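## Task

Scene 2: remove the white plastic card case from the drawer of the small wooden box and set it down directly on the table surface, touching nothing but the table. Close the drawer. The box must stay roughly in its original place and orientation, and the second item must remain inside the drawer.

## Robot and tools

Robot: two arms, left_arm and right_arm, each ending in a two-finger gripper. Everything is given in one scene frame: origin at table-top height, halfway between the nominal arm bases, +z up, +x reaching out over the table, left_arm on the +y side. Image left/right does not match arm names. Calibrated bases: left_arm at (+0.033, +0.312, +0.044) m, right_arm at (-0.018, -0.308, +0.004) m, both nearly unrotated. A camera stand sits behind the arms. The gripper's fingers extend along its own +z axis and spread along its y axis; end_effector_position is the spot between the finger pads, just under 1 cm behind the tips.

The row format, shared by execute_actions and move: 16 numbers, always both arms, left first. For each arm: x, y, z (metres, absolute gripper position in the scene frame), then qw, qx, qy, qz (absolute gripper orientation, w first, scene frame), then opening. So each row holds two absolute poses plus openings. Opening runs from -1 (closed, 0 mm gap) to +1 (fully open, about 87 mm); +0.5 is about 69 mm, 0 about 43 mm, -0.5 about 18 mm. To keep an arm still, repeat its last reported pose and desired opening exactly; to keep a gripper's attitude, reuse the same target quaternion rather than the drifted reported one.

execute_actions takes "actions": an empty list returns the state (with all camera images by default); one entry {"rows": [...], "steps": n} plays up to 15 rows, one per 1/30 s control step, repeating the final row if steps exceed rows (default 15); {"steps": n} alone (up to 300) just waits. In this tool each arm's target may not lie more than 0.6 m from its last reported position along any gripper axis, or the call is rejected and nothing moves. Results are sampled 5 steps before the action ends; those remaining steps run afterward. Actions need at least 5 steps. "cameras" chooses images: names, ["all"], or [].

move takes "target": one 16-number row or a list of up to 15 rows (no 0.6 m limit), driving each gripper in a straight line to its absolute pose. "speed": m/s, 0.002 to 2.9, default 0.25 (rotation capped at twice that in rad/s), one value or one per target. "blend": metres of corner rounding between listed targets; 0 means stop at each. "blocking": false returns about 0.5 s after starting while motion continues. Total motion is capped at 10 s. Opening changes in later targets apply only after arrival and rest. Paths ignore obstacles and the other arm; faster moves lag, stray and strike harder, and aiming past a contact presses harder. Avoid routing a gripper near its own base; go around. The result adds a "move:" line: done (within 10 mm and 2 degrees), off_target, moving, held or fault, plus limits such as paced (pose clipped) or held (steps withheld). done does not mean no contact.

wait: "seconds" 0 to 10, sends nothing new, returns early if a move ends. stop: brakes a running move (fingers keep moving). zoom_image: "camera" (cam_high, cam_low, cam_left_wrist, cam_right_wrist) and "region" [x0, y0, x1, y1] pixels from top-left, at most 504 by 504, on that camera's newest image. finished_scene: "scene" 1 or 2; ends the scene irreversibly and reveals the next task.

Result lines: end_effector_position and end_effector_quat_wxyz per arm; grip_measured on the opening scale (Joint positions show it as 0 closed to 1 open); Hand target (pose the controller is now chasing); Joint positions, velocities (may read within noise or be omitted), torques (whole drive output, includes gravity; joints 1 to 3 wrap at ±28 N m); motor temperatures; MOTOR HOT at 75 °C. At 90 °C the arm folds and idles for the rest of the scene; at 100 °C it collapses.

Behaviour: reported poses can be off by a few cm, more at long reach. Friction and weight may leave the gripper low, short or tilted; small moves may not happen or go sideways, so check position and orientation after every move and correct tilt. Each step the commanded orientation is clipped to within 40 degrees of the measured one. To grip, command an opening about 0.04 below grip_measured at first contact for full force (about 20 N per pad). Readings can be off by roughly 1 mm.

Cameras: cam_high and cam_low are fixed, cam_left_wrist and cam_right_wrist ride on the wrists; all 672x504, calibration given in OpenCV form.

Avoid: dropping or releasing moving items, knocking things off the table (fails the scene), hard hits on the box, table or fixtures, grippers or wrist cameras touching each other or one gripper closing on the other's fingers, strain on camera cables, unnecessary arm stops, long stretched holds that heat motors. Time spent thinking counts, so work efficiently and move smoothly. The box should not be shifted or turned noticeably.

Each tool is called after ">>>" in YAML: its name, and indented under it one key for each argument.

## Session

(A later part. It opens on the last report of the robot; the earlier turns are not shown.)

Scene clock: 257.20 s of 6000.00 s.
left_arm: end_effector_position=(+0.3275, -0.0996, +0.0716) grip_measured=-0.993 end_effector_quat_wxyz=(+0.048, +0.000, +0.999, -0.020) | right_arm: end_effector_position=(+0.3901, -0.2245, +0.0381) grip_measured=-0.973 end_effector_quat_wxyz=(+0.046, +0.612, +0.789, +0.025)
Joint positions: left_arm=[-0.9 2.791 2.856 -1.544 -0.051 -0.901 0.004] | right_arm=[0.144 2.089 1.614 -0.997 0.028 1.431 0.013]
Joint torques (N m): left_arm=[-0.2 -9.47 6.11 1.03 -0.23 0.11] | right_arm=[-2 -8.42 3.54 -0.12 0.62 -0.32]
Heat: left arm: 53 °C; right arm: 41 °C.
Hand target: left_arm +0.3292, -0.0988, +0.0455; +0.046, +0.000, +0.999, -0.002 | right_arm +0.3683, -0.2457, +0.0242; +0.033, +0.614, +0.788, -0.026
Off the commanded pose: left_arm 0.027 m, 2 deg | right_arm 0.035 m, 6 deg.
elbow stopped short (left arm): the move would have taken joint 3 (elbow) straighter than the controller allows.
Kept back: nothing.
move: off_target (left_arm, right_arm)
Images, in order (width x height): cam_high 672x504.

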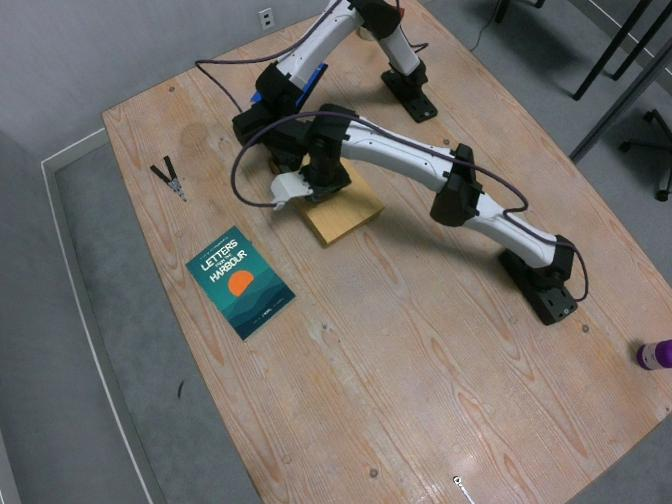

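>>> move:
  target:
    - [0.33,-0.10,0.045,0.044,0,0.999,0,-1,0.351,-0.252,0.023,0.0344,0.615,0.787,-0.027,-1]
    - [0.33,-0.10,0.055,0.044,0,0.999,0,-1,0.372,-0.245,0.135,0.0344,0.615,0.787,-0.027,-1]
    - [0.32,-0.06,0.12,0.044,0,0.999,0,-1,0.384,-0.236,0.135,0.0344,0.615,0.787,-0.027,0.14]
    - [0.2756,0.17,0.148,0.044,0,0.999,0,-1,0.384,-0.236,0.135,0.0344,0.615,0.787,-0.027,0.14]
  speed: [0.05,0.15,0.15,0.2]
  blend: [0,0,0.02,0]
  cameras: ["cam_high","cam_right_wrist"]

>>> zoom_image:
  camera: "cam_high"
  region: [250, 110, 370, 200]

Scene clock: 263.37 s of 6000.00 s.
left_arm: end_effector_position=(+0.2760, +0.1712, +0.1462) grip_measured=-0.993 end_effector_quat_wxyz=(+0.038, -0.004, +0.999, +0.009) | right_arm: end_effector_position=(+0.3801, -0.2363, +0.1360) grip_measured=+0.140 end_effector_quat_wxyz=(+0.030, +0.614, +0.789, -0.020)
Joint positions: left_arm=[-0.484 1.689 1.364 -1.187 -0.052 -0.495 0.003] | right_arm=[0.136 2.121 2.064 -1.499 0.071 1.428 0.57]
Joint torques (N m): left_arm=[0.12 -8.17 5.41 0.88 0.06 0.22] | right_arm=[0.61 -7.41 10.17 0.06 0.24 -0.02]
Motor temperatures (°C): left_arm=[25 57 39 29 24 26 23] | right_arm=[25 41 32 27 27 27 27]
Heat: left arm: 57 °C; right arm: 41 °C.
Hand target: left_arm +0.2755, +0.1700, +0.1480; +0.044, +0.000, +0.999, +0.000 | right_arm +0.3839, -0.2360, +0.1349; +0.035, +0.615, +0.787, -0.027
Off the commanded pose: left_arm 0.002 m, 1 deg | right_arm 0.004 m, 1 deg.
elbow stopped short (left arm): the move would have taken joint 3 (elbow) straighter than the controller allows.
Kept back: nothing.
move: done; blend cut to 0 m at target 3
camera_calibration:
cam_right_wrist: T_world_to_cam=[[-0.963901, -0.266222, -0.00453979, 0.302259], [-0.187393, 0.666179, 0.721866, 0.150077], [-0.189152, 0.696658, -0.692018, 0.470763], [0, 0, 0, 1]] pos_world=[0.408517, -0.347471, 0.218813]
Images, in order (width x height): cam_high 672x504, cam_right_wrist 672x504.

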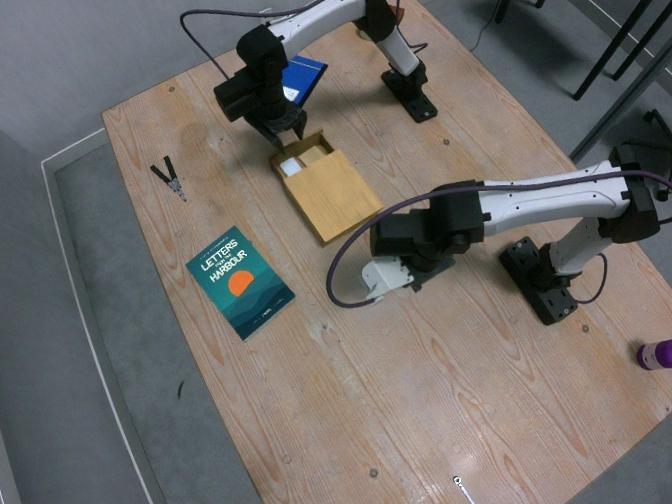

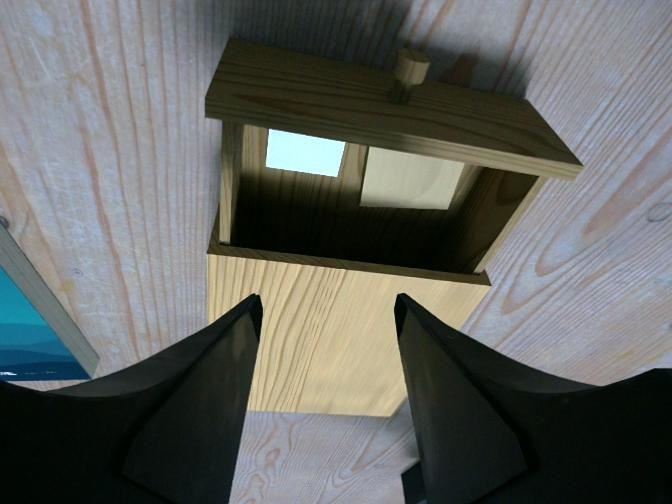

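Scaled by 4.200 from the camera's 672x504 image, which has a finer 960x720 frame.

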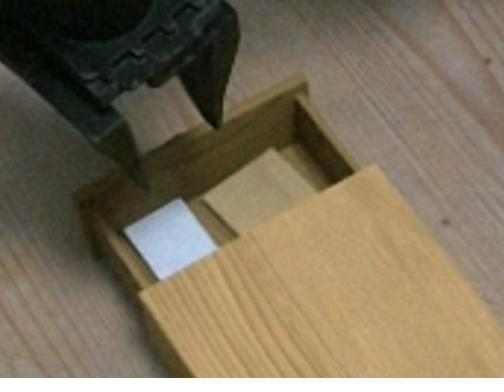

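>>> zoom_image:
  camera: "cam_right_wrist"
  region: [200, 90, 500, 290]

Scaled by 1.680 from the camera's 672x504 image, which has a finer 960x720 frame.

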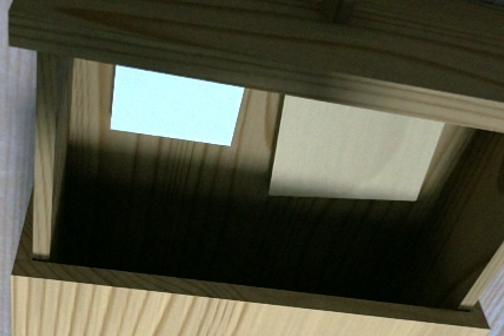

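>>> move:
  target:
    - [0.2756,0.17,0.148,0.044,0,0.999,0,-1,0.398,-0.243,0.10,0.0324,0.668,0.742,-0.0292,0.13]
    - [0.2756,0.17,0.148,0.044,0,0.999,0,-1,0.398,-0.243,0.060,0.0324,0.668,0.742,-0.0292,0.13]
  speed: [0.15,0.06]
  cameras: ["cam_high","cam_right_wrist"]

>>> zoom_image:
  camera: "cam_high"
  region: [250, 110, 370, 200]

Scene clock: 266.17 s of 6000.00 s.
left_arm: end_effector_position=(+0.2762, +0.1712, +0.1462) grip_measured=-0.993 end_effector_quat_wxyz=(+0.039, -0.003, +0.999, +0.009) | right_arm: end_effector_position=(+0.3947, -0.2377, +0.0688) grip_measured=+0.130 end_effector_quat_wxyz=(+0.029, +0.662, +0.748, -0.022)
Joint positions: left_arm=[-0.484 1.689 1.364 -1.186 -0.052 -0.493 0.003] | right_arm=[0.128 2.154 1.848 -1.258 0.071 1.547 0.565]
Joint torques (N m): left_arm=[0.09 -8.17 5.45 0.87 0.05 0.23] | right_arm=[-0.58 -7.8 6.9 0.28 0.23 -0.02]
Motor temperatures (°C): left_arm=[25 57 39 29 24 26 23] | right_arm=[25 41 32 27 27 27 27]
Heat: left arm: 57 °C; right arm: 41 °C.
Hand target: left_arm +0.2755, +0.1699, +0.1480; +0.044, +0.000, +0.999, +0.000 | right_arm +0.3977, -0.2430, +0.0601; +0.032, +0.669, +0.742, -0.029
Off the commanded pose: left_arm 0.002 m, 1 deg | right_arm 0.011 m, 1 deg.
Kept back: nothing.
move: off_target (right_arm)
camera_calibration:
cam_right_wrist: T_world_to_cam=[[-0.989757, -0.142648, -0.00573386, 0.355382], [-0.102778, 0.684097, 0.722113, 0.173097], [-0.0990856, 0.715306, -0.691751, 0.396926], [0, 0, 0, 1]] pos_world=[0.408862, -0.351644, 0.151617]
Images, in order (width x height): cam_high 672x504, cam_right_wrist 672x504.

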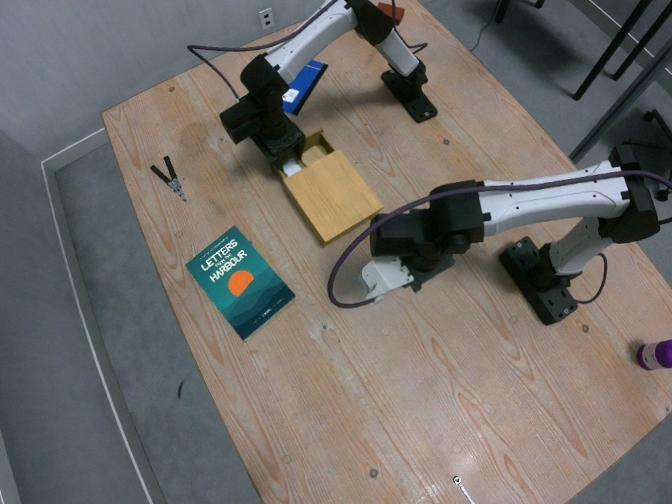

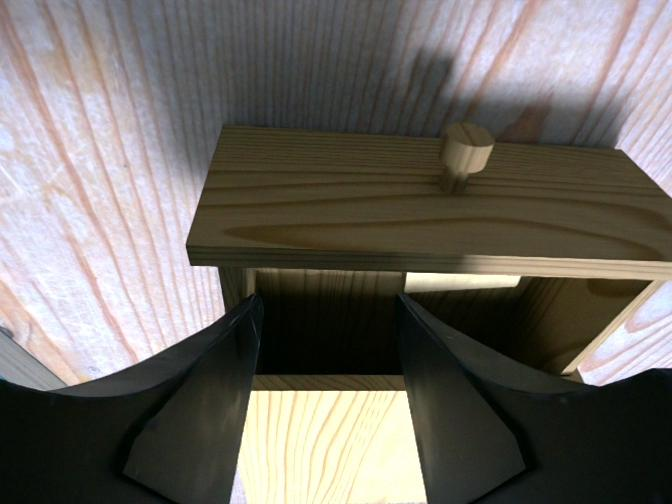

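Scaled by 4.200 from the camera's 672x504 image, which has a finer 960x720 frame.

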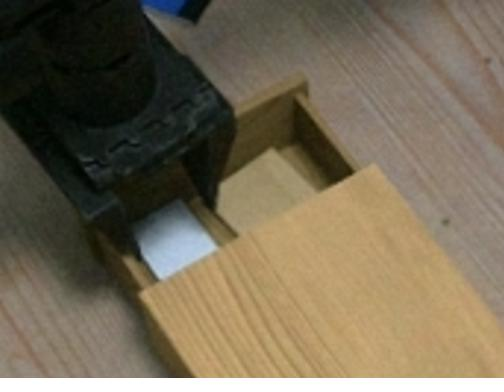

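>>> move:
  target: [0.2756,0.17,0.148,0.044,0,0.999,0,-1,0.397,-0.243,0.032,0.0324,0.668,0.742,-0.0292,0.13]
  speed: [0.05]
  cameras: ["cam_high","cam_right_wrist"]

>>> zoom_image:
  camera: "cam_high"
  region: [250, 110, 370, 200]

Scene clock: 267.23 s of 6000.00 s.
left_arm: end_effector_position=(+0.2762, +0.1712, +0.1462) grip_measured=-0.993 end_effector_quat_wxyz=(+0.039, -0.003, +0.999, +0.009) | right_arm: end_effector_position=(+0.3897, -0.2381, +0.0442) grip_measured=+0.130 end_effector_quat_wxyz=(+0.024, +0.663, +0.748, -0.027)
Joint positions: left_arm=[-0.484 1.689 1.364 -1.186 -0.052 -0.493 0.003] | right_arm=[0.128 2.16 1.758 -1.176 0.071 1.549 0.565]
Joint torques (N m): left_arm=[0.12 -8.16 5.44 0.88 0.05 0.23] | right_arm=[-0.57 -7.36 6.43 0.47 0.29 -0.05]
Motor temperatures (°C): left_arm=[25 57 39 29 24 26 23] | right_arm=[25 41 32 27 27 27 27]
Heat: left arm: 57 °C; right arm: 41 °C.
Hand target: left_arm +0.2755, +0.1699, +0.1480; +0.044, +0.000, +0.999, +0.000 | right_arm +0.3965, -0.2431, +0.0324; +0.032, +0.668, +0.742, -0.029
Off the commanded pose: left_arm 0.002 m, 1 deg | right_arm 0.015 m, 1 deg.
Kept back: nothing.
move: off_target (right_arm)
camera_calibration:
cam_right_wrist: T_world_to_cam=[[-0.990068, -0.140355, 0.00816178, 0.35028], [-0.091151, 0.685013, 0.722806, 0.186398], [-0.10704, 0.714883, -0.691003, 0.382617], [0, 0, 0, 1]] pos_world=[0.404747, -0.352048, 0.126801]
Images, in order (width x height): cam_high 672x504, cam_right_wrist 672x504.

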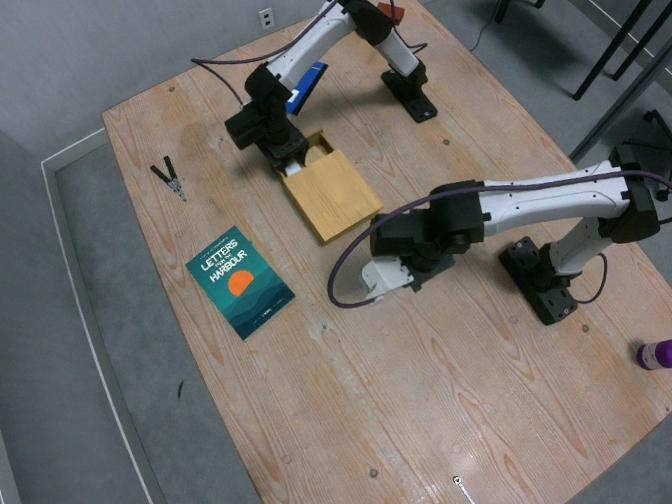

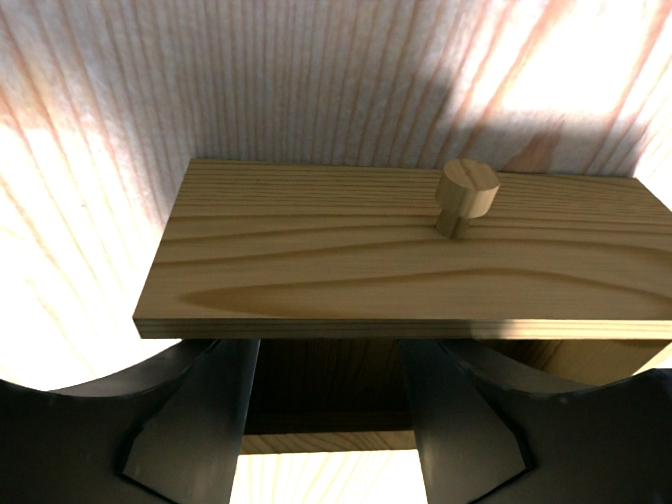

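Scaled by 4.200 from the camera's 672x504 image, which has a finer 960x720 frame.

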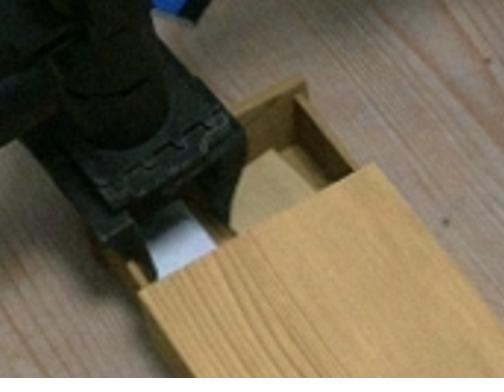

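>>> move:
  target: [0.2756,0.17,0.148,0.044,0,0.999,0,-1,0.401,-0.244,0.020,0.0324,0.668,0.742,-0.0292,0.15]
  speed: [0.05]
  cameras: ["cam_high"]

>>> zoom_image:
  camera: "cam_high"
  region: [250, 110, 370, 200]

Scene clock: 268.17 s of 6000.00 s.
left_arm: end_effector_position=(+0.2762, +0.1712, +0.1462) grip_measured=-0.993 end_effector_quat_wxyz=(+0.039, -0.003, +0.999, +0.009) | right_arm: end_effector_position=(+0.3906, -0.2374, +0.0386) grip_measured=+0.150 end_effector_quat_wxyz=(+0.021, +0.663, +0.748, -0.027)
Joint positions: left_arm=[-0.484 1.689 1.364 -1.186 -0.052 -0.493 0.003] | right_arm=[0.128 2.171 1.754 -1.164 0.068 1.549 0.575]
Joint torques (N m): left_arm=[0.14 -8.18 5.44 0.88 0.04 0.23] | right_arm=[-0.79 -6.31 6.09 0.7 0.32 -0.1]
Motor temperatures (°C): left_arm=[25 56 39 29 24 26 23] | right_arm=[25 41 32 27 27 27 27]
Heat: left arm: 56 °C; right arm: 41 °C.
Hand target: left_arm +0.2755, +0.1699, +0.1480; +0.044, +0.000, +0.999, +0.000 | right_arm +0.3999, -0.2442, +0.0207; +0.032, +0.668, +0.742, -0.029
Off the commanded pose: left_arm 0.002 m, 1 deg | right_arm 0.022 m, 2 deg.
Kept back: nothing.
move: off_target (right_arm)
Images, in order (width x height): cam_high 672x504.

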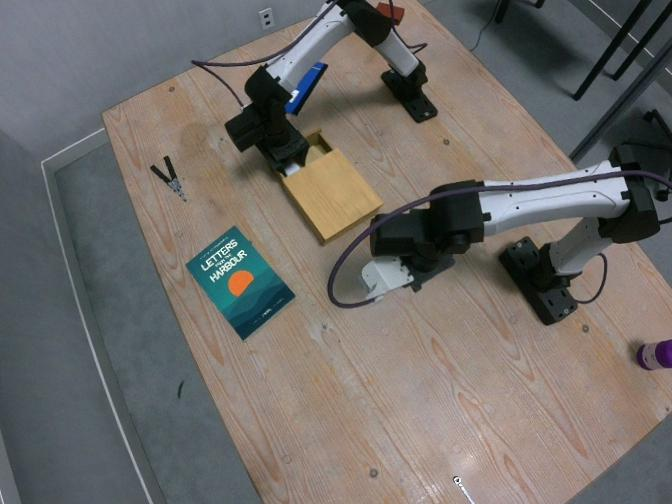

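Scaled by 4.200 from the camera's 672x504 image, which has a finer 960x720 frame.

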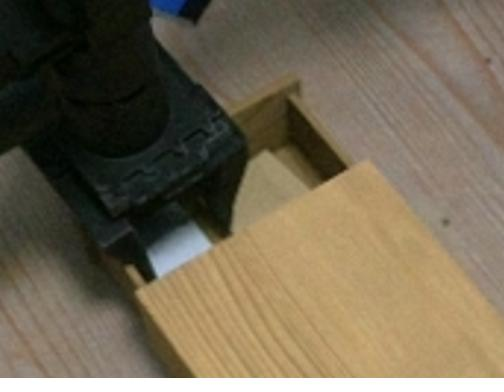

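>>> move:
  target:
    - [0.2756,0.17,0.148,0.044,0,0.999,0,-1,0.401,-0.244,0.024,0.0324,0.668,0.742,-0.0292,0.12]
    - [0.2756,0.17,0.148,0.044,0,0.999,0,-1,0.401,-0.244,0.024,0.0324,0.668,0.742,-0.0292,-0.06]
  speed: [0.05,0.05]
  cameras: ["cam_high"]

>>> zoom_image:
  camera: "cam_high"
  region: [250, 110, 370, 200]

Scene clock: 270.30 s of 6000.00 s.
left_arm: end_effector_position=(+0.2762, +0.1712, +0.1462) grip_measured=-0.993 end_effector_quat_wxyz=(+0.039, -0.003, +0.999, +0.009) | right_arm: end_effector_position=(+0.3916, -0.2369, +0.0372) grip_measured=-0.060 end_effector_quat_wxyz=(+0.021, +0.663, +0.748, -0.025)
Joint positions: left_arm=[-0.484 1.689 1.364 -1.186 -0.052 -0.493 0.003] | right_arm=[0.128 2.174 1.753 -1.157 0.066 1.55 0.47]
Joint torques (N m): left_arm=[0.09 -8.13 5.45 0.87 0.04 0.23] | right_arm=[-0.85 -6.76 7.31 0.49 0.3 -0.05]
Motor temperatures (°C): left_arm=[25 56 39 29 24 26 23] | right_arm=[25 41 31 27 27 27 27]
Heat: left arm: 56 °C; right arm: 41 °C.
Hand target: left_arm +0.2755, +0.1699, +0.1480; +0.044, +0.000, +0.999, +0.000 | right_arm +0.4003, -0.2441, +0.0243; +0.032, +0.669, +0.742, -0.029
Off the commanded pose: left_arm 0.002 m, 1 deg | right_arm 0.018 m, 2 deg.
Kept back: nothing.
move: off_target (right_arm); target 2's new opening was sent with right_arm's hand 0.018 m and 2 deg from that target
Images, in order (width x height): cam_high 672x504.

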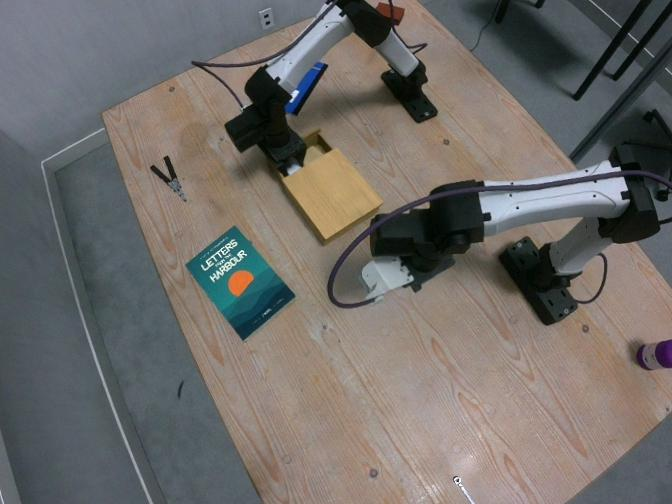

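Scaled by 4.200 from the camera's 672x504 image, which has a finer 960x720 frame.

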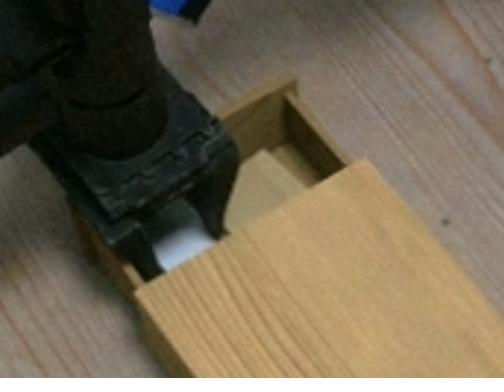

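>>> move:
  target: [0.2756,0.17,0.148,0.044,0,0.999,0,-1,0.401,-0.244,0.024,0.0324,0.668,0.742,-0.0292,-0.2]
  speed: [0.05]
  cameras: ["cam_high"]

>>> zoom_image:
  camera: "cam_high"
  region: [250, 110, 370, 200]

Scene clock: 271.23 s of 6000.00 s.
left_arm: end_effector_position=(+0.2762, +0.1712, +0.1462) grip_measured=-0.993 end_effector_quat_wxyz=(+0.039, -0.003, +0.999, +0.009) | right_arm: end_effector_position=(+0.3915, -0.2368, +0.0372) grip_measured=-0.200 end_effector_quat_wxyz=(+0.021, +0.663, +0.748, -0.025)
Joint positions: left_arm=[-0.484 1.689 1.364 -1.186 -0.052 -0.493 0.003] | right_arm=[0.128 2.174 1.753 -1.158 0.065 1.55 0.4]
Joint torques (N m): left_arm=[0.12 -8.1 5.44 0.88 0.06 0.22] | right_arm=[-0.88 -6.78 7.42 0.51 0.32 -0.11]
Motor temperatures (°C): left_arm=[25 56 39 29 24 26 23] | right_arm=[25 41 31 27 27 27 27]
Heat: left arm: 56 °C; right arm: 41 °C.
Hand target: left_arm +0.2755, +0.1699, +0.1480; +0.044, +0.000, +0.999, +0.000 | right_arm +0.4002, -0.2441, +0.0244; +0.032, +0.669, +0.742, -0.029
Off the commanded pose: left_arm 0.002 m, 1 deg | right_arm 0.018 m, 2 deg.
Kept back: nothing.
move: off_target (right_arm)
Images, in order (width x height): cam_high 672x504.

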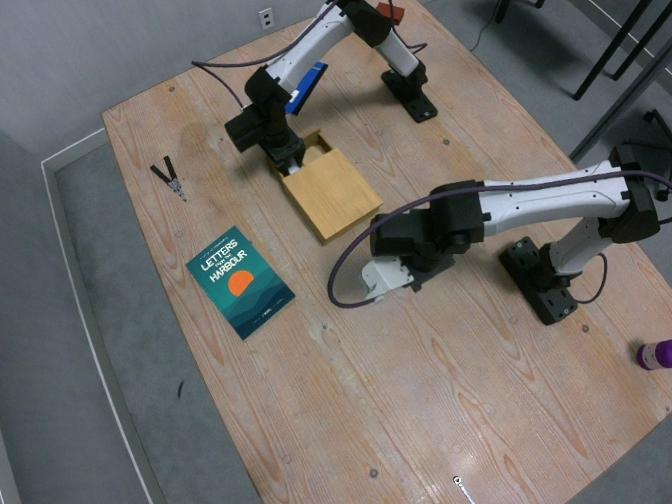

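Scaled by 4.200 from the camera's 672x504 image, which has a finer 960x720 frame.

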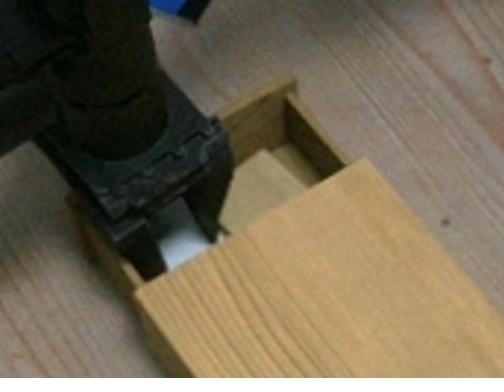

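>>> move:
  target:
    - [0.2756,0.17,0.148,0.044,0,0.999,0,-1,0.395,-0.242,0.08,0.0324,0.668,0.742,-0.0292,-0.2]
    - [0.2756,0.17,0.148,0.044,0,0.999,0,-1,0.374,-0.242,0.08,0.0324,0.668,0.742,-0.0292,-1]
    - [0.2756,0.17,0.148,0.044,0,0.999,0,-1,0.374,-0.242,0.03,0.0324,0.668,0.742,-0.0292,-1]
  speed: [0.1,0.1,0.06]
  cameras: ["cam_high","cam_right_wrist"]

>>> zoom_image:
  camera: "cam_high"
  region: [250, 110, 370, 200]

Scene clock: 275.63 s of 6000.00 s.
left_arm: end_effector_position=(+0.2762, +0.1712, +0.1462) grip_measured=-0.993 end_effector_quat_wxyz=(+0.039, -0.003, +0.999, +0.009) | right_arm: end_effector_position=(+0.3691, -0.2353, +0.0326) grip_measured=-0.973 end_effector_quat_wxyz=(+0.014, +0.663, +0.748, -0.028)
Joint positions: left_arm=[-0.484 1.689 1.364 -1.186 -0.052 -0.493 0.003] | right_arm=[0.135 2.104 1.623 -1.111 0.059 1.555 0.013]
Joint torques (N m): left_arm=[0.14 -8.16 5.45 0.87 0.04 0.22] | right_arm=[-0.44 -9.22 5.59 0.38 0.41 -0.03]
Motor temperatures (°C): left_arm=[25 55 38 29 24 26 23] | right_arm=[25 41 31 27 27 27 27]
Heat: left arm: 55 °C; right arm: 41 °C.
Hand target: left_arm +0.2755, +0.1699, +0.1480; +0.044, +0.000, +0.999, +0.000 | right_arm +0.3739, -0.2420, +0.0301; +0.032, +0.668, +0.742, -0.030
Off the commanded pose: left_arm 0.002 m, 1 deg | right_arm 0.009 m, 2 deg.
Kept back: nothing.
move: done; target 2's new opening was sent with right_arm's hand 0.018 m and 4 deg from that target
camera_calibration:
cam_right_wrist: T_world_to_cam=[[-0.989726, -0.141189, 0.0225512, 0.329567], [-0.0800064, 0.677609, 0.731057, 0.18481], [-0.118498, 0.721742, -0.681943, 0.37594], [0, 0, 0, 1]] pos_world=[0.385515, -0.350029, 0.11383]
Images, in order (width x height): cam_high 672x504, cam_right_wrist 672x504.

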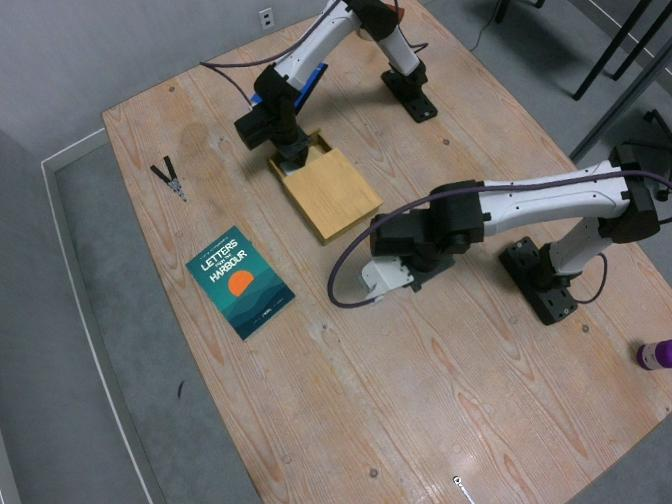

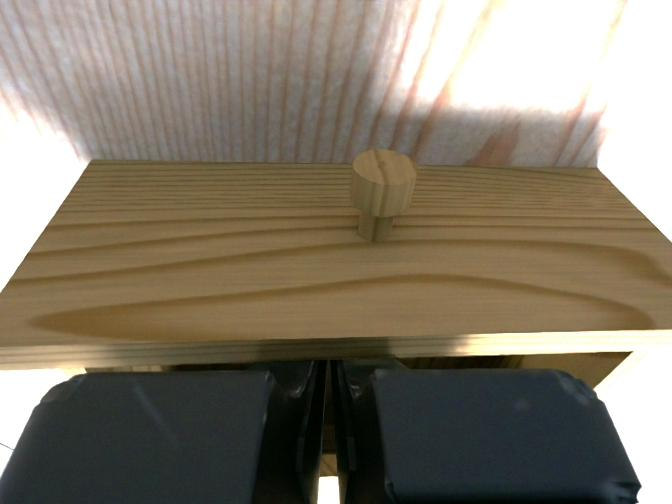

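Scaled by 4.200 from the camera's 672x504 image, which has a finer 960x720 frame.

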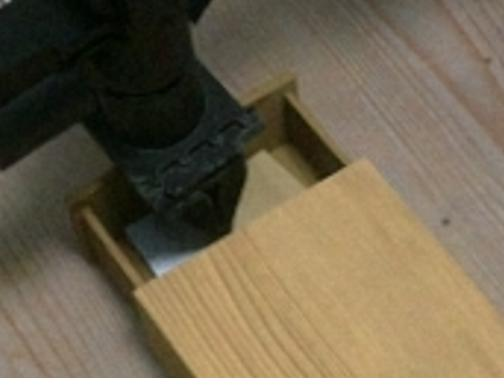

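>>> move:
  target:
    - [0.2756,0.17,0.148,0.044,0,0.999,0,-1,0.358,-0.244,0.034,0.0324,0.668,0.742,-0.0292,-1]
    - [0.2756,0.17,0.148,0.044,0,0.999,0,-1,0.366,-0.243,0.12,0.0324,0.668,0.742,-0.0292,-1]
    - [0.2756,0.17,0.148,0.044,0,0.999,0,-1,0.40,-0.24,0.12,0.1785,0.659,0.718,0.130,-1]
  speed: [0.05,0.15,0.2]
  cameras: ["cam_high","cam_right_wrist"]

>>> zoom_image:
  camera: "cam_high"
  region: [250, 110, 370, 200]

Scene clock: 279.63 s of 6000.00 s.
left_arm: end_effector_position=(+0.2762, +0.1712, +0.1462) grip_measured=-0.993 end_effector_quat_wxyz=(+0.039, -0.003, +0.999, +0.009) | right_arm: end_effector_position=(+0.3950, -0.2339, +0.1037) grip_measured=-0.973 end_effector_quat_wxyz=(+0.154, +0.656, +0.730, +0.115)
Joint positions: left_arm=[-0.484 1.689 1.364 -1.186 -0.052 -0.493 0.003] | right_arm=[0.138 1.787 1.399 -0.804 0.074 1.557 0.013]
Joint torques (N m): left_arm=[0.14 -8.12 5.42 0.88 0.06 0.24] | right_arm=[-0.68 -10.4 7.34 1 0.25 -0.09]
Motor temperatures (°C): left_arm=[25 55 38 29 24 26 23] | right_arm=[25 42 31 27 27 27 27]
Heat: left arm: 55 °C; right arm: 42 °C.
Hand target: left_arm +0.2755, +0.1699, +0.1480; +0.044, +0.000, +0.999, +0.000 | right_arm +0.3997, -0.2399, +0.1199; +0.178, +0.660, +0.719, +0.130
Off the commanded pose: left_arm 0.002 m, 1 deg | right_arm 0.018 m, 4 deg.
Kept back: nothing.
move: off_target (right_arm)
camera_calibration:
cam_right_wrist: T_world_to_cam=[[-0.919291, -0.134257, -0.369973, 0.36832], [-0.361952, 0.65759, 0.660732, 0.247926], [0.154582, 0.741317, -0.653111, 0.320247], [0, 0, 0, 1]] pos_world=[0.378825, -0.350988, 0.181612]
Images, in order (width x height): cam_high 672x504, cam_right_wrist 672x504.

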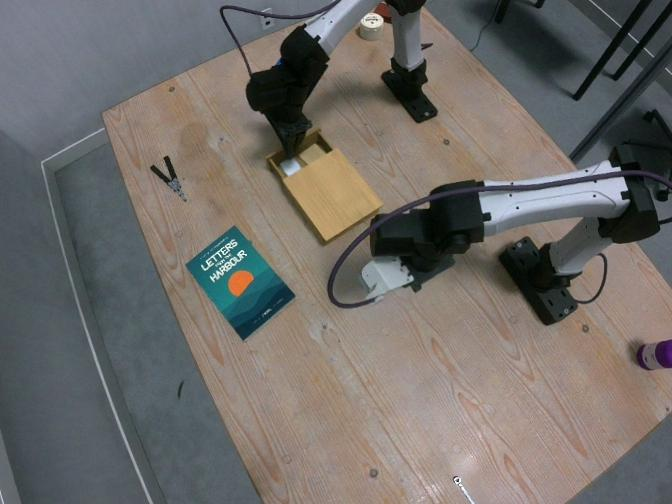

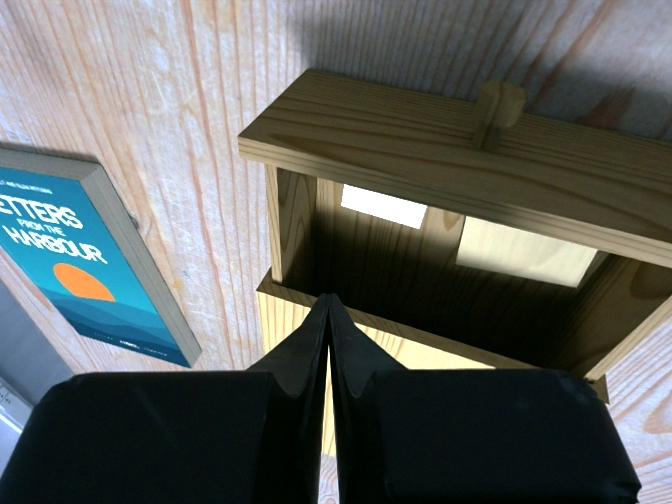

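Scaled by 4.200 from the camera's 672x504 image, which has a finer 960x720 frame.

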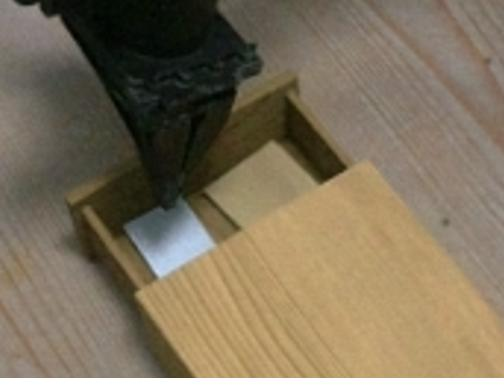

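>>> move:
  target:
    - [0.2756,0.17,0.148,0.044,0,0.999,0,-1,0.408,-0.243,0.078,0.1785,0.659,0.718,0.130,-1]
    - [0.2756,0.17,0.148,0.044,0,0.999,0,-1,0.428,-0.243,0.034,0.1785,0.659,0.718,0.130,-1]
  speed: [0.1,0.05]
  cameras: ["cam_high","cam_right_wrist"]

>>> zoom_image:
  camera: "cam_high"
  region: [250, 110, 370, 200]

Scene clock: 282.17 s of 6000.00 s.
left_arm: end_effector_position=(+0.2762, +0.1712, +0.1462) grip_measured=-0.993 end_effector_quat_wxyz=(+0.039, -0.003, +0.999, +0.009) | right_arm: end_effector_position=(+0.4255, -0.2360, +0.0474) grip_measured=-0.973 end_effector_quat_wxyz=(+0.175, +0.657, +0.720, +0.142)
Joint positions: left_arm=[-0.484 1.689 1.364 -1.186 -0.052 -0.493 0.003] | right_arm=[0.123 1.899 1.283 -0.506 0.067 1.557 0.013]
Joint torques (N m): left_arm=[0.13 -8.17 5.44 0.89 0.05 0.24] | right_arm=[-0.7 -5.5 6.87 1.17 0.28 -0.24]
Motor temperatures (°C): left_arm=[25 55 38 29 24 26 23] | right_arm=[25 42 31 27 27 27 27]
Heat: left arm: 55 °C; right arm: 42 °C.
Hand target: left_arm +0.2755, +0.1699, +0.1480; +0.044, +0.000, +0.999, +0.000 | right_arm +0.4274, -0.2430, +0.0343; +0.178, +0.660, +0.719, +0.130
Off the commanded pose: left_arm 0.002 m, 1 deg | right_arm 0.015 m, 1 deg.
Kept back: nothing.
move: off_target (right_arm)
camera_calibration:
cam_right_wrist: T_world_to_cam=[[-0.893315, -0.118009, -0.433661, 0.371002], [-0.398669, 0.653539, 0.64339, 0.313074], [0.207489, 0.747637, -0.630862, 0.258236], [0, 0, 0, 1]] pos_world=[0.402653, -0.353891, 0.122371]
Images, in order (width x height): cam_high 672x504, cam_right_wrist 672x504.

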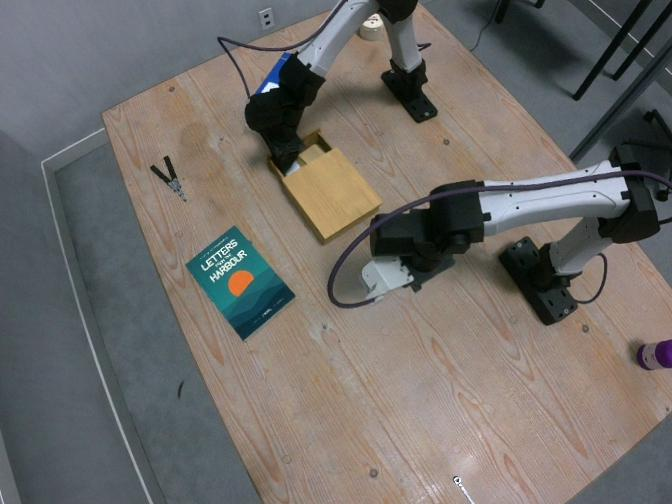

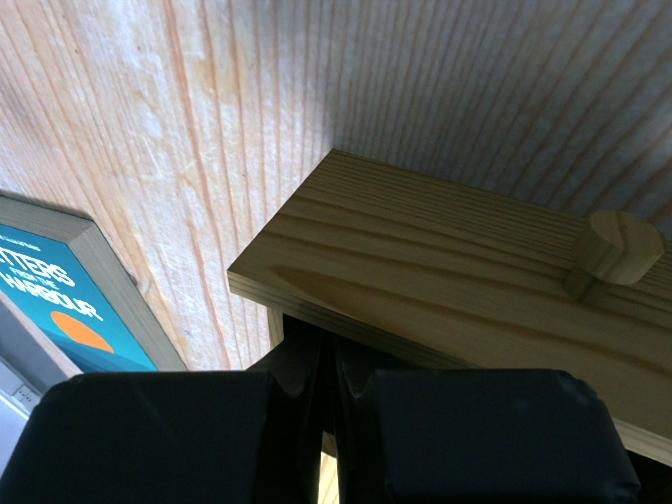

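Scaled by 4.200 from the camera's 672x504 image, which has a finer 960x720 frame.

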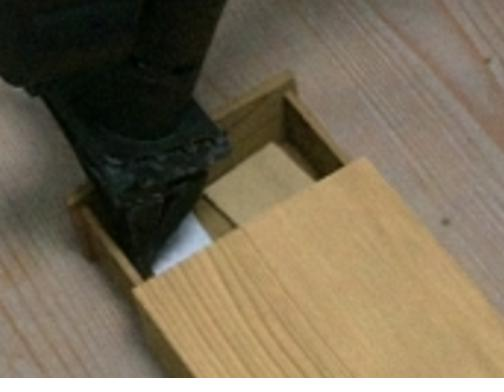

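>>> move:
  target:
    - [0.2756,0.17,0.148,0.044,0,0.999,0,-1,0.431,-0.244,0.020,0.1785,0.659,0.718,0.130,-1]
    - [0.2756,0.17,0.148,0.044,0,0.999,0,-1,0.405,-0.248,0.022,0.1785,0.659,0.718,0.130,-1]
  speed: [0.05,0.05]
  cameras: ["cam_high"]

>>> zoom_image:
  camera: "cam_high"
  region: [250, 110, 370, 200]

Scene clock: 283.87 s of 6000.00 s.
left_arm: end_effector_position=(+0.2762, +0.1712, +0.1462) grip_measured=-0.993 end_effector_quat_wxyz=(+0.039, -0.003, +0.999, +0.009) | right_arm: end_effector_position=(+0.4241, -0.2289, +0.0438) grip_measured=-0.973 end_effector_quat_wxyz=(+0.188, +0.643, +0.721, +0.178)
Joint positions: left_arm=[-0.484 1.689 1.364 -1.186 -0.052 -0.493 0.003] | right_arm=[0.126 1.863 1.18 -0.366 0.033 1.544 0.013]
Joint torques (N m): left_arm=[0.13 -8.13 5.42 0.89 0.05 0.22] | right_arm=[-1.63 -7.06 4 0.61 0.54 -0.21]
Motor temperatures (°C): left_arm=[25 55 38 29 24 26 23] | right_arm=[25 41 31 27 27 27 27]
Heat: left arm: 55 °C; right arm: 41 °C.
Hand target: left_arm +0.2755, +0.1699, +0.1480; +0.044, +0.000, +0.999, +0.000 | right_arm +0.4050, -0.2470, +0.0229; +0.178, +0.659, +0.719, +0.131
Off the commanded pose: left_arm 0.002 m, 1 deg | right_arm 0.035 m, 6 deg.
Kept back: nothing.
move: off_target (right_arm)
Images, in order (width x height): cam_high 672x504.

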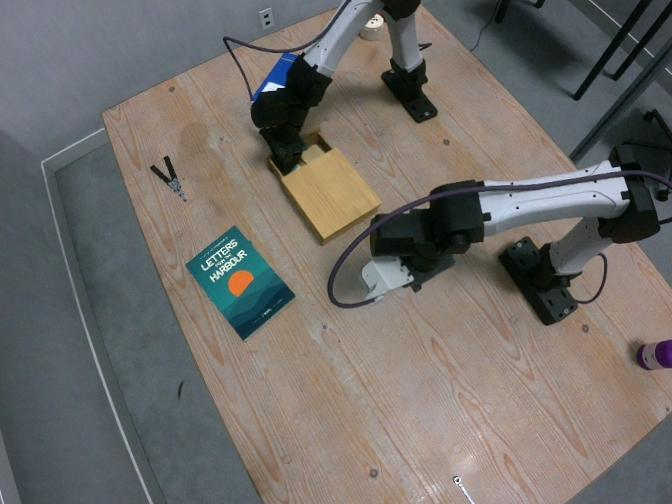

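Scaled by 4.200 from the camera's 672x504 image, which has a finer 960x720 frame.

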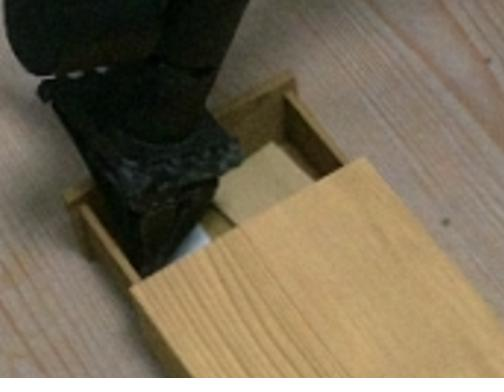

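>>> move:
  target:
    - [0.2756,0.17,0.148,0.044,0,0.999,0,-1,0.426,-0.248,0.036,0.1785,0.659,0.718,0.130,-1]
    - [0.2756,0.17,0.148,0.044,0,0.999,0,-1,0.396,-0.251,0.036,0.1785,0.659,0.718,0.130,-1]
  speed: [0.05,0.05]
  cameras: ["cam_high"]

>>> zoom_image:
  camera: "cam_high"
  region: [250, 110, 370, 200]

Scene clock: 285.77 s of 6000.00 s.
left_arm: end_effector_position=(+0.2762, +0.1712, +0.1462) grip_measured=-0.993 end_effector_quat_wxyz=(+0.039, -0.003, +0.999, +0.009) | right_arm: end_effector_position=(+0.4061, -0.2345, +0.0387) grip_measured=-0.973 end_effector_quat_wxyz=(+0.172, +0.650, +0.724, +0.155)
Joint positions: left_arm=[-0.484 1.689 1.364 -1.186 -0.052 -0.493 0.003] | right_arm=[0.12 1.838 1.154 -0.42 0.04 1.544 0.013]
Joint torques (N m): left_arm=[0.12 -8.16 5.39 0.88 0.05 0.22] | right_arm=[-1.91 -9.02 5.27 0.68 0.44 -0.27]
Motor temperatures (°C): left_arm=[25 55 38 29 24 26 23] | right_arm=[25 41 31 27 27 27 27]
Heat: left arm: 55 °C; right arm: 41 °C.
Hand target: left_arm +0.2755, +0.1699, +0.1480; +0.044, +0.000, +0.999, +0.000 | right_arm +0.3962, -0.2504, +0.0358; +0.178, +0.659, +0.719, +0.130
Off the commanded pose: left_arm 0.002 m, 1 deg | right_arm 0.020 m, 3 deg.
Kept back: nothing.
move: off_target (right_arm)
Images, in order (width x height): cam_high 672x504.

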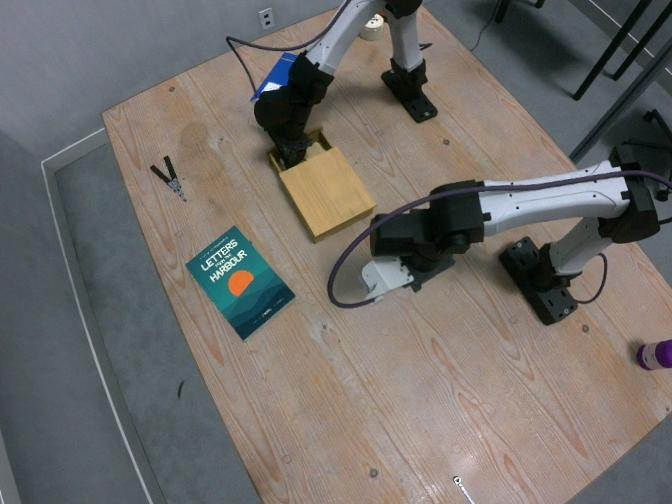

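Scaled by 4.200 from the camera's 672x504 image, which has a finer 960x720 frame.

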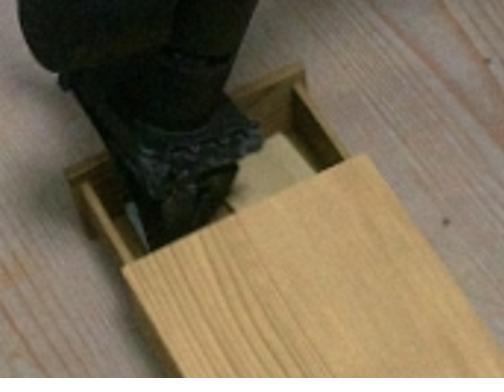

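Box yawed a bit. Lift and look.

>>> move:
  target:
    - [0.2756,0.17,0.148,0.044,0,0.999,0,-1,0.395,-0.252,0.12,0.1785,0.659,0.718,0.130,-1]
    - [0.2756,0.17,0.148,0.044,0,0.999,0,-1,0.390,-0.243,0.135,0.0324,0.668,0.742,-0.0292,0.14]
  speed: [0.1,0.2]
  cameras: ["cam_high","cam_right_wrist"]

>>> zoom_image:
  camera: "cam_high"
  region: [250, 110, 370, 200]

>>> zoom_image:
  camera: "cam_right_wrist"
  region: [200, 90, 500, 290]

Scene clock: 289.73 s of 6000.00 s.
left_arm: end_effector_position=(+0.2762, +0.1712, +0.1462) grip_measured=-0.993 end_effector_quat_wxyz=(+0.039, -0.003, +0.999, +0.009) | right_arm: end_effector_position=(+0.3864, -0.2434, +0.1362) grip_measured=+0.140 end_effector_quat_wxyz=(+0.028, +0.667, +0.744, -0.022)
Joint positions: left_arm=[-0.484 1.689 1.364 -1.186 -0.052 -0.493 0.003] | right_arm=[0.116 2.133 2.083 -1.515 0.071 1.548 0.57]
Joint torques (N m): left_arm=[0.09 -8.14 5.39 0.87 0.05 0.24] | right_arm=[0.84 -7.41 10.22 0.01 0.3 -0.02]
Heat: left arm: 54 °C; right arm: 41 °C.
Hand target: left_arm +0.2755, +0.1699, +0.1480; +0.044, +0.000, +0.999, +0.000 | right_arm +0.3899, -0.2430, +0.1349; +0.033, +0.668, +0.743, -0.029
Off the commanded pose: left_arm 0.002 m, 1 deg | right_arm 0.004 m, 1 deg.
Kept back: nothing.
move: done
camera_calibration:
cam_right_wrist: T_world_to_cam=[[-0.99163, -0.129051, -0.00396658, 0.350502], [-0.0920366, 0.685, 0.722707, 0.123518], [-0.0905487, 0.717023, -0.691144, 0.443749], [0, 0, 0, 1]] pos_world=[0.399117, -0.357555, 0.218817]
Images, in order (width x height): cam_high 672x504, cam_right_wrist 672x504.

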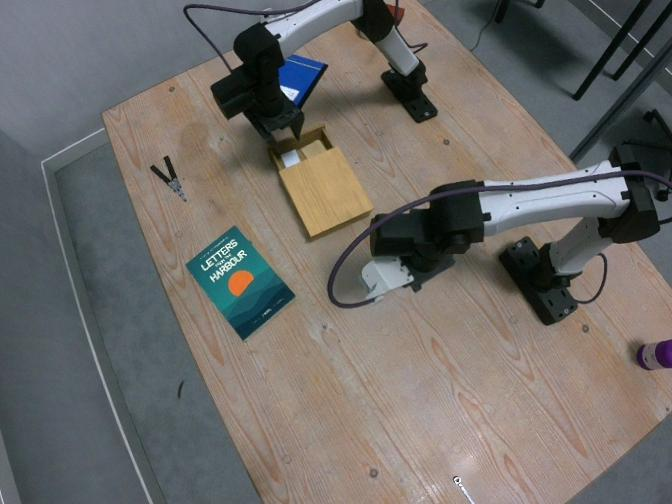

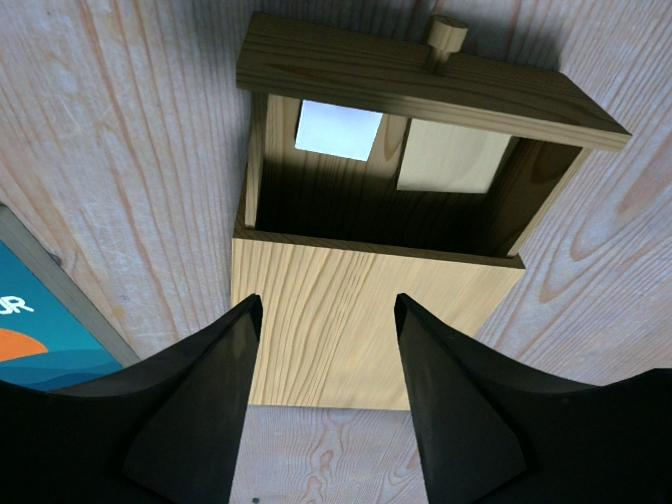

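Scaled by 4.200 from the camera's 672x504 image, which has a finer 960x720 frame.

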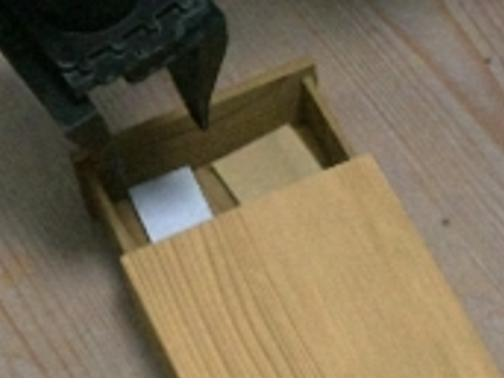

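Scaled by 1.680 from the camera's 672x504 image, which has a finer 960x720 frame.

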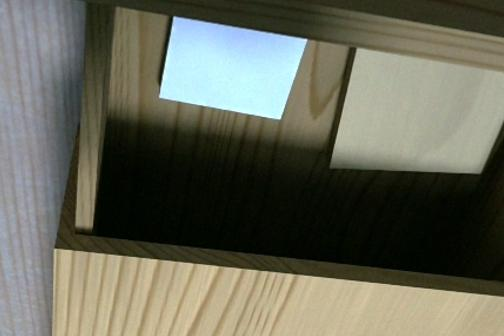

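>>> move:
  target:
    - [0.2756,0.17,0.148,0.044,0,0.999,0,-1,0.392,-0.264,0.10,0.030,0.7247,0.6877,-0.0316,0.2]
    - [0.2756,0.17,0.148,0.044,0,0.999,0,-1,0.392,-0.264,0.042,0.030,0.7247,0.6877,-0.0316,0.2]
  speed: [0.15,0.06]
  cameras: ["cam_high","cam_right_wrist"]

>>> zoom_image:
  camera: "cam_high"
  region: [250, 110, 370, 200]

Scene clock: 292.57 s of 6000.00 s.
left_arm: end_effector_position=(+0.2762, +0.1712, +0.1462) grip_measured=-0.993 end_effector_quat_wxyz=(+0.039, -0.003, +0.999, +0.009) | right_arm: end_effector_position=(+0.3828, -0.2603, +0.0461) grip_measured=+0.200 end_effector_quat_wxyz=(+0.014, +0.720, +0.693, -0.038)
Joint positions: left_arm=[-0.484 1.689 1.364 -1.186 -0.052 -0.493 0.003] | right_arm=[0.076 2.133 1.724 -1.201 0.071 1.655 0.6]
Joint torques (N m): left_arm=[0.2 -8.16 5.42 0.88 0.04 0.22] | right_arm=[-0.13 -8.51 6.5 0.42 0.24 -0.02]
Heat: left arm: 54 °C; right arm: 42 °C.
Hand target: left_arm +0.2755, +0.1699, +0.1480; +0.044, +0.000, +0.999, +0.000 | right_arm +0.3918, -0.2640, +0.0423; +0.030, +0.725, +0.688, -0.032
Off the commanded pose: left_arm 0.002 m, 1 deg | right_arm 0.011 m, 2 deg.
Kept back: nothing.
move: off_target (right_arm)
camera_calibration:
cam_right_wrist: T_world_to_cam=[[-0.999301, 0.0175688, 0.0329873, 0.383825], [0.0359564, 0.692721, 0.720308, 0.153044], [-0.0101961, 0.720991, -0.692869, 0.363637], [0, 0, 0, 1]] pos_world=[0.381761, -0.374939, 0.129053]
Images, in order (width x height): cam_high 672x504, cam_right_wrist 672x504.

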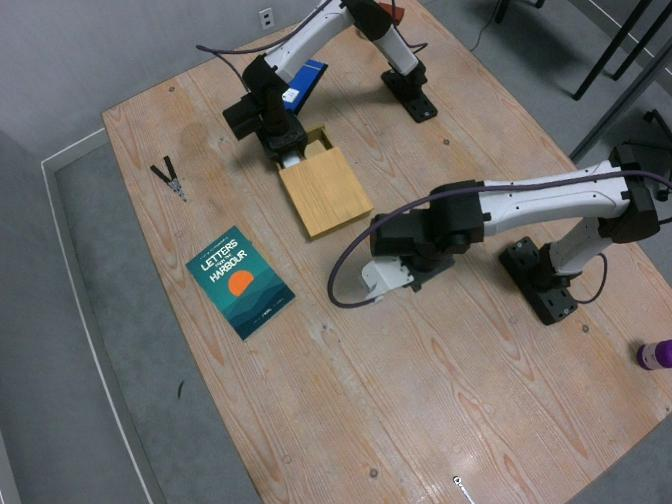

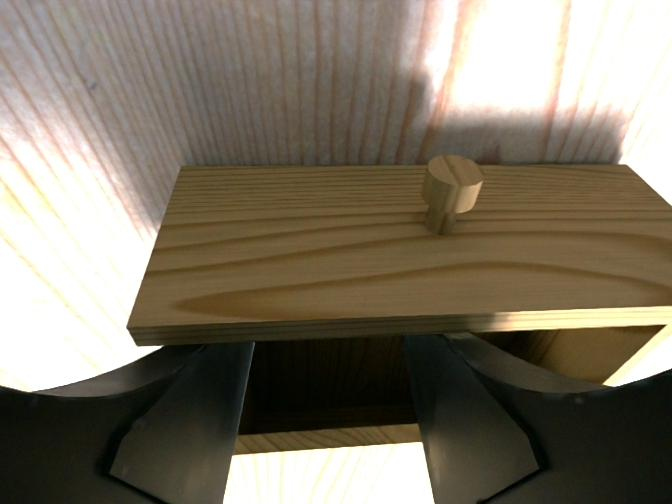

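Scaled by 4.200 from the camera's 672x504 image, which has a finer 960x720 frame.

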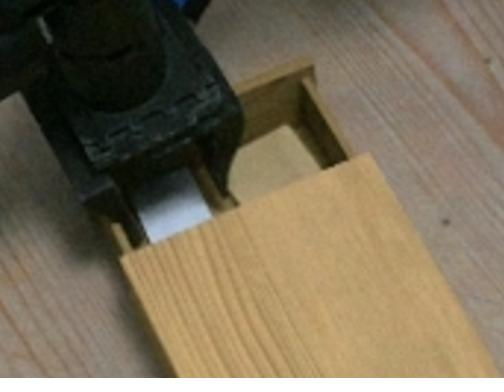

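>>> move:
  target:
    - [0.2756,0.17,0.148,0.044,0,0.999,0,-1,0.400,-0.264,0.040,0.030,0.7247,0.6877,-0.0316,0.2]
    - [0.2756,0.17,0.148,0.044,0,0.999,0,-1,0.398,-0.264,0.024,0.030,0.7247,0.6877,-0.0316,0.2]
  speed: [0.05,0.05]
  cameras: ["cam_high"]

>>> zoom_image:
  camera: "cam_high"
  region: [250, 110, 370, 200]

Scene clock: 294.13 s of 6000.00 s.
left_arm: end_effector_position=(+0.2762, +0.1712, +0.1462) grip_measured=-0.993 end_effector_quat_wxyz=(+0.039, -0.003, +0.999, +0.009) | right_arm: end_effector_position=(+0.3875, -0.2600, +0.0394) grip_measured=+0.200 end_effector_quat_wxyz=(+0.018, +0.720, +0.693, -0.033)
Joint positions: left_arm=[-0.484 1.689 1.364 -1.186 -0.052 -0.493 0.003] | right_arm=[0.076 2.143 1.712 -1.166 0.071 1.655 0.6]
Joint torques (N m): left_arm=[0.1 -8.17 5.44 0.88 0.05 0.23] | right_arm=[-0.32 -6.58 6.3 0.56 0.25 -0.04]
Heat: left arm: 54 °C; right arm: 42 °C.
Hand target: left_arm +0.2755, +0.1699, +0.1480; +0.044, +0.000, +0.999, +0.000 | right_arm +0.3971, -0.2640, +0.0245; +0.030, +0.725, +0.688, -0.032
Off the commanded pose: left_arm 0.002 m, 1 deg | right_arm 0.019 m, 2 deg.
Kept back: nothing.
move: off_target (right_arm)
Images, in order (width x height): cam_high 672x504.

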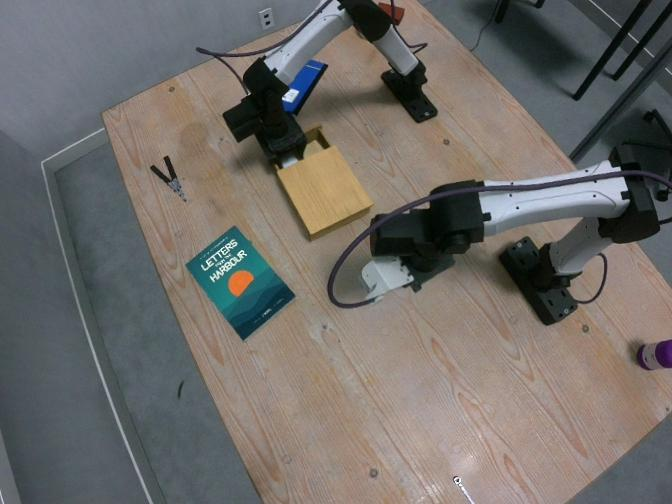

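Scaled by 4.200 from the camera's 672x504 image, which has a finer 960x720 frame.

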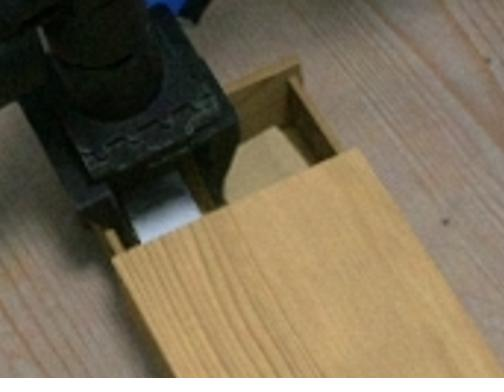

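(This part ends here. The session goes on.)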